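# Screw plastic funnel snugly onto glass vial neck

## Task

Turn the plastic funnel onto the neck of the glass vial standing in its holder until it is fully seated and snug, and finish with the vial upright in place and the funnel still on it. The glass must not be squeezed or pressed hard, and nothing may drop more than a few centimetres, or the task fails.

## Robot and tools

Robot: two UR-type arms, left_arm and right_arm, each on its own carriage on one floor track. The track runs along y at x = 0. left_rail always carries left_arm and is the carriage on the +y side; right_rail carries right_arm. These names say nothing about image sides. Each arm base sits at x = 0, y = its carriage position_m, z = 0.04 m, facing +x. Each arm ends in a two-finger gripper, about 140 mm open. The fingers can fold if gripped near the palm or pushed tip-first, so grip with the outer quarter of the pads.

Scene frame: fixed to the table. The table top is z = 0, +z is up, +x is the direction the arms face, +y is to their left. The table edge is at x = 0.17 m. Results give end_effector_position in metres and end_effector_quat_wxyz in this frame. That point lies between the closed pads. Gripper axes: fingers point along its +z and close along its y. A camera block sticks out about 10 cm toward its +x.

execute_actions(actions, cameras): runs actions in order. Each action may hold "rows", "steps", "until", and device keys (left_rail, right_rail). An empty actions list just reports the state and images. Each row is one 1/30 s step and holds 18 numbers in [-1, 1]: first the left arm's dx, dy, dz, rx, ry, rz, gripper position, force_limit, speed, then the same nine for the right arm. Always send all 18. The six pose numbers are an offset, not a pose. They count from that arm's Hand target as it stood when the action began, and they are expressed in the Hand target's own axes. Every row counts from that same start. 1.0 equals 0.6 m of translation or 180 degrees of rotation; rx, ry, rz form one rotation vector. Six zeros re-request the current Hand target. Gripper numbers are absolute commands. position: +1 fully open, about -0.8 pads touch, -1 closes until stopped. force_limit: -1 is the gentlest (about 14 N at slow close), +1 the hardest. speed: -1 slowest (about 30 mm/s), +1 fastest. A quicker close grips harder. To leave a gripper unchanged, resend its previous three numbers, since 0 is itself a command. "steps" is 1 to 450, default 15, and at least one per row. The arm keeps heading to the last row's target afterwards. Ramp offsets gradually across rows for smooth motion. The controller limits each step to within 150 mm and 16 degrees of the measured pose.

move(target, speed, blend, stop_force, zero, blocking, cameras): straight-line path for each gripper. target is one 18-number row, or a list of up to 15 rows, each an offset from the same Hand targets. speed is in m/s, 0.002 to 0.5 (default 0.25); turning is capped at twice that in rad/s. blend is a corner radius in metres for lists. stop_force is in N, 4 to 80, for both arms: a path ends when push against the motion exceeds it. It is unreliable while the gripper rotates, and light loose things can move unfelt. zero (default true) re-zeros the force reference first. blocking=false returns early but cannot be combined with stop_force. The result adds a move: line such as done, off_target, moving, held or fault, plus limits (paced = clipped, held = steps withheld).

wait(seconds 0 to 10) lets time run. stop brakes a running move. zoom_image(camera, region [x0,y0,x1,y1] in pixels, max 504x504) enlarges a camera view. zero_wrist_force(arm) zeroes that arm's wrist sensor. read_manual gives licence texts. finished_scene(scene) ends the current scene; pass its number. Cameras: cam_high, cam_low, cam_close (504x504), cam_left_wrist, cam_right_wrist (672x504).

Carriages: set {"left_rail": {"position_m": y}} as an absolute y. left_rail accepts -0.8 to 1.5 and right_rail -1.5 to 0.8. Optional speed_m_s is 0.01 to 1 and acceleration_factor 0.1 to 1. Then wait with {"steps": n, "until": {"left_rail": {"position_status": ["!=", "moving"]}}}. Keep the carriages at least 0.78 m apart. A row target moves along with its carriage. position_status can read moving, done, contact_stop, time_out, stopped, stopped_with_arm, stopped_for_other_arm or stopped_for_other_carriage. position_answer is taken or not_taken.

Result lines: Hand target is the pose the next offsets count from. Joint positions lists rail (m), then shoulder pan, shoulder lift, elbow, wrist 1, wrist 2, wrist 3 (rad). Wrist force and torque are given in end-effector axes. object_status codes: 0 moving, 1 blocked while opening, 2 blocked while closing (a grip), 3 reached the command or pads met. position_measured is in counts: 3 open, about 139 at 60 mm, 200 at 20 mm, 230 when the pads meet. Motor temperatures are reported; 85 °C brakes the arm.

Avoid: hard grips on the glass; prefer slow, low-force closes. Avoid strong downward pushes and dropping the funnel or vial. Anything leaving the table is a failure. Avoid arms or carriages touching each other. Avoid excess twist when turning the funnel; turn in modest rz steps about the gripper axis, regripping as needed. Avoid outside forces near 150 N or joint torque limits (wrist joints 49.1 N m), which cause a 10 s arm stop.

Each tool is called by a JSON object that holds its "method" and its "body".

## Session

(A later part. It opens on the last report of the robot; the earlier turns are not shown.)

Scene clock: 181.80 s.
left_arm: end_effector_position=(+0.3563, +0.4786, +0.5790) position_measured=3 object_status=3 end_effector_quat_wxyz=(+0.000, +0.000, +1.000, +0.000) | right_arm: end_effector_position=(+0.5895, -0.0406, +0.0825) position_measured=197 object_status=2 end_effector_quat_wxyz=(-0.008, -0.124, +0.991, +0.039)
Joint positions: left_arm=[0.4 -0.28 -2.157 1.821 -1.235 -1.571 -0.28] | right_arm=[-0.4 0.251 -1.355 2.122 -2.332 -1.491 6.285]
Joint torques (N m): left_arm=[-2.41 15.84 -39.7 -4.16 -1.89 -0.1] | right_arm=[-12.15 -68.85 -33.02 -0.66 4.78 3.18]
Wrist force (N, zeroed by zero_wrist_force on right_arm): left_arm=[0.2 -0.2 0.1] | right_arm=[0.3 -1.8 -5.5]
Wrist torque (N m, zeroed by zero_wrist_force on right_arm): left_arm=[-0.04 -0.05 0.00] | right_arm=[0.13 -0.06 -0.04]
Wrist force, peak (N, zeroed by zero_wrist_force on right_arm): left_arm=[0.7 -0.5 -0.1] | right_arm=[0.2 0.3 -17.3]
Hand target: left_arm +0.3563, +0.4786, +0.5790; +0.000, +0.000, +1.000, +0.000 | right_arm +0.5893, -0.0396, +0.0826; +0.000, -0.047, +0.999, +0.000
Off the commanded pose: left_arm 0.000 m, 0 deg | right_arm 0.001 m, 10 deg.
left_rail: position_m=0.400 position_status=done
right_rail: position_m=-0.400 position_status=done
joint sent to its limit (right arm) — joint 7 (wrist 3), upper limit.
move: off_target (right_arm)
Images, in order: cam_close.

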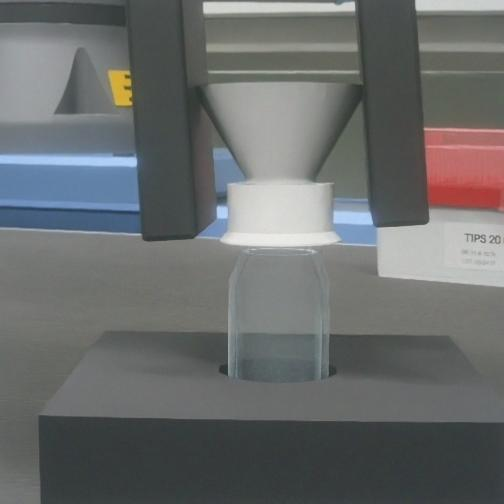

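{"method": "move", "body": {"target": [[0,0,0,0,0,0,1,1,1,0,0,-0.001,0,0,-0.1,-0.3,0,-1],[0,0,0,0,0,0,1,1,1,0,0,-0.001,0,0,-0.1,0,0,-1],[0,0,0,0,0,0,1,1,1,0,0,-0.2,0,0,-0.1,0,0,-1]], "cameras": ["cam_close","cam_low","cam_high"], "speed": [0.02,0.1,0.1]}}

{"method": "zoom_image", "body": {"camera": "cam_close", "region": [180, 50, 380, 290]}}

Scene clock: 190.67 s.
left_arm: end_effector_position=(+0.3563, +0.4786, +0.5790) position_measured=3 object_status=3 end_effector_quat_wxyz=(+0.000, +0.000, +1.000, +0.000) | right_arm: end_effector_position=(+0.5893, -0.0396, +0.2025) position_measured=129 object_status=3 end_effector_quat_wxyz=(+0.000, -0.203, +0.979, +0.000)
Joint positions: left_arm=[0.4 -0.28 -2.157 1.821 -1.235 -1.571 -0.281] | right_arm=[-0.4 0.294 -1.481 2.009 -2.099 -1.571 6.169]
Joint torques (N m): left_arm=[-3.86 14.84 -40.31 -4.13 -1.83 0.11] | right_arm=[-4.67 -71.65 -47.11 -1.17 -1.77 1.12]
Wrist force (N, zeroed by zero_wrist_force on right_arm): left_arm=[0.0 0.0 0.4] | right_arm=[0.0 -0.5 2.9]
Wrist torque (N m, zeroed by zero_wrist_force on right_arm): left_arm=[-0.01 0.01 0.00] | right_arm=[-0.09 -0.02 0.02]
Wrist force, peak (N, zeroed by zero_wrist_force on right_arm): left_arm=[0.4 -0.2 0.9] | right_arm=[0.0 -1.6 -6.0]
Hand target: left_arm +0.3563, +0.4786, +0.5790; +0.000, +0.000, +1.000, +0.000 | right_arm +0.5893, -0.0396, +0.2026; +0.000, -0.203, +0.979, +0.000
Off the commanded pose: left_arm 0.000 m, 0 deg | right_arm 0.000 m, 0 deg.
left_rail: position_m=0.400 position_status=done
right_rail: position_m=-0.400 position_status=done
move: done
Images, in order: cam_high, cam_low, cam_close.

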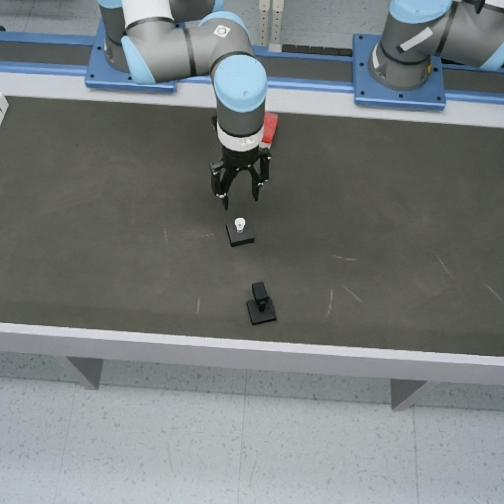

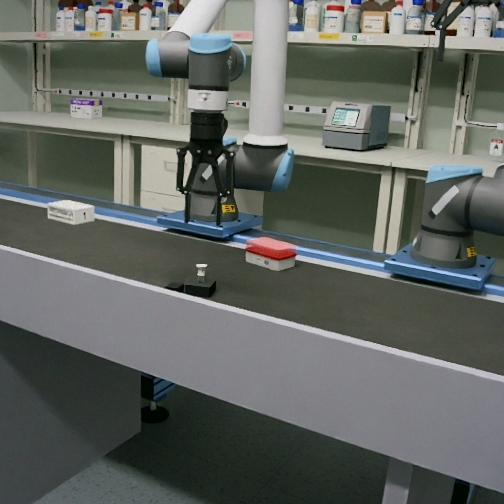

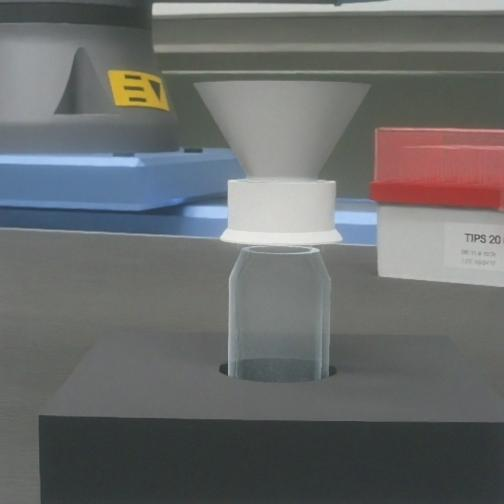

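Scaled by 2.100 from the camera's 504x504 image, which has a finer 720x720 frame.

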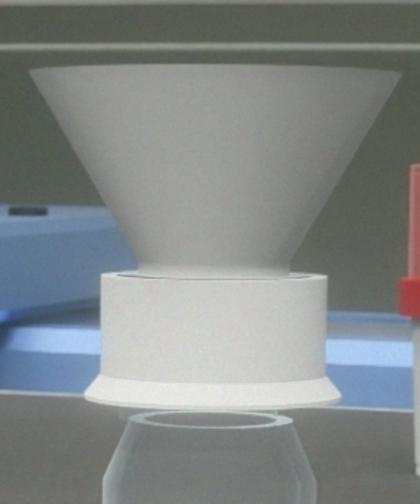

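{"method": "finished_scene", "body": {"scene": 1}}

The scene is finished: the task was done.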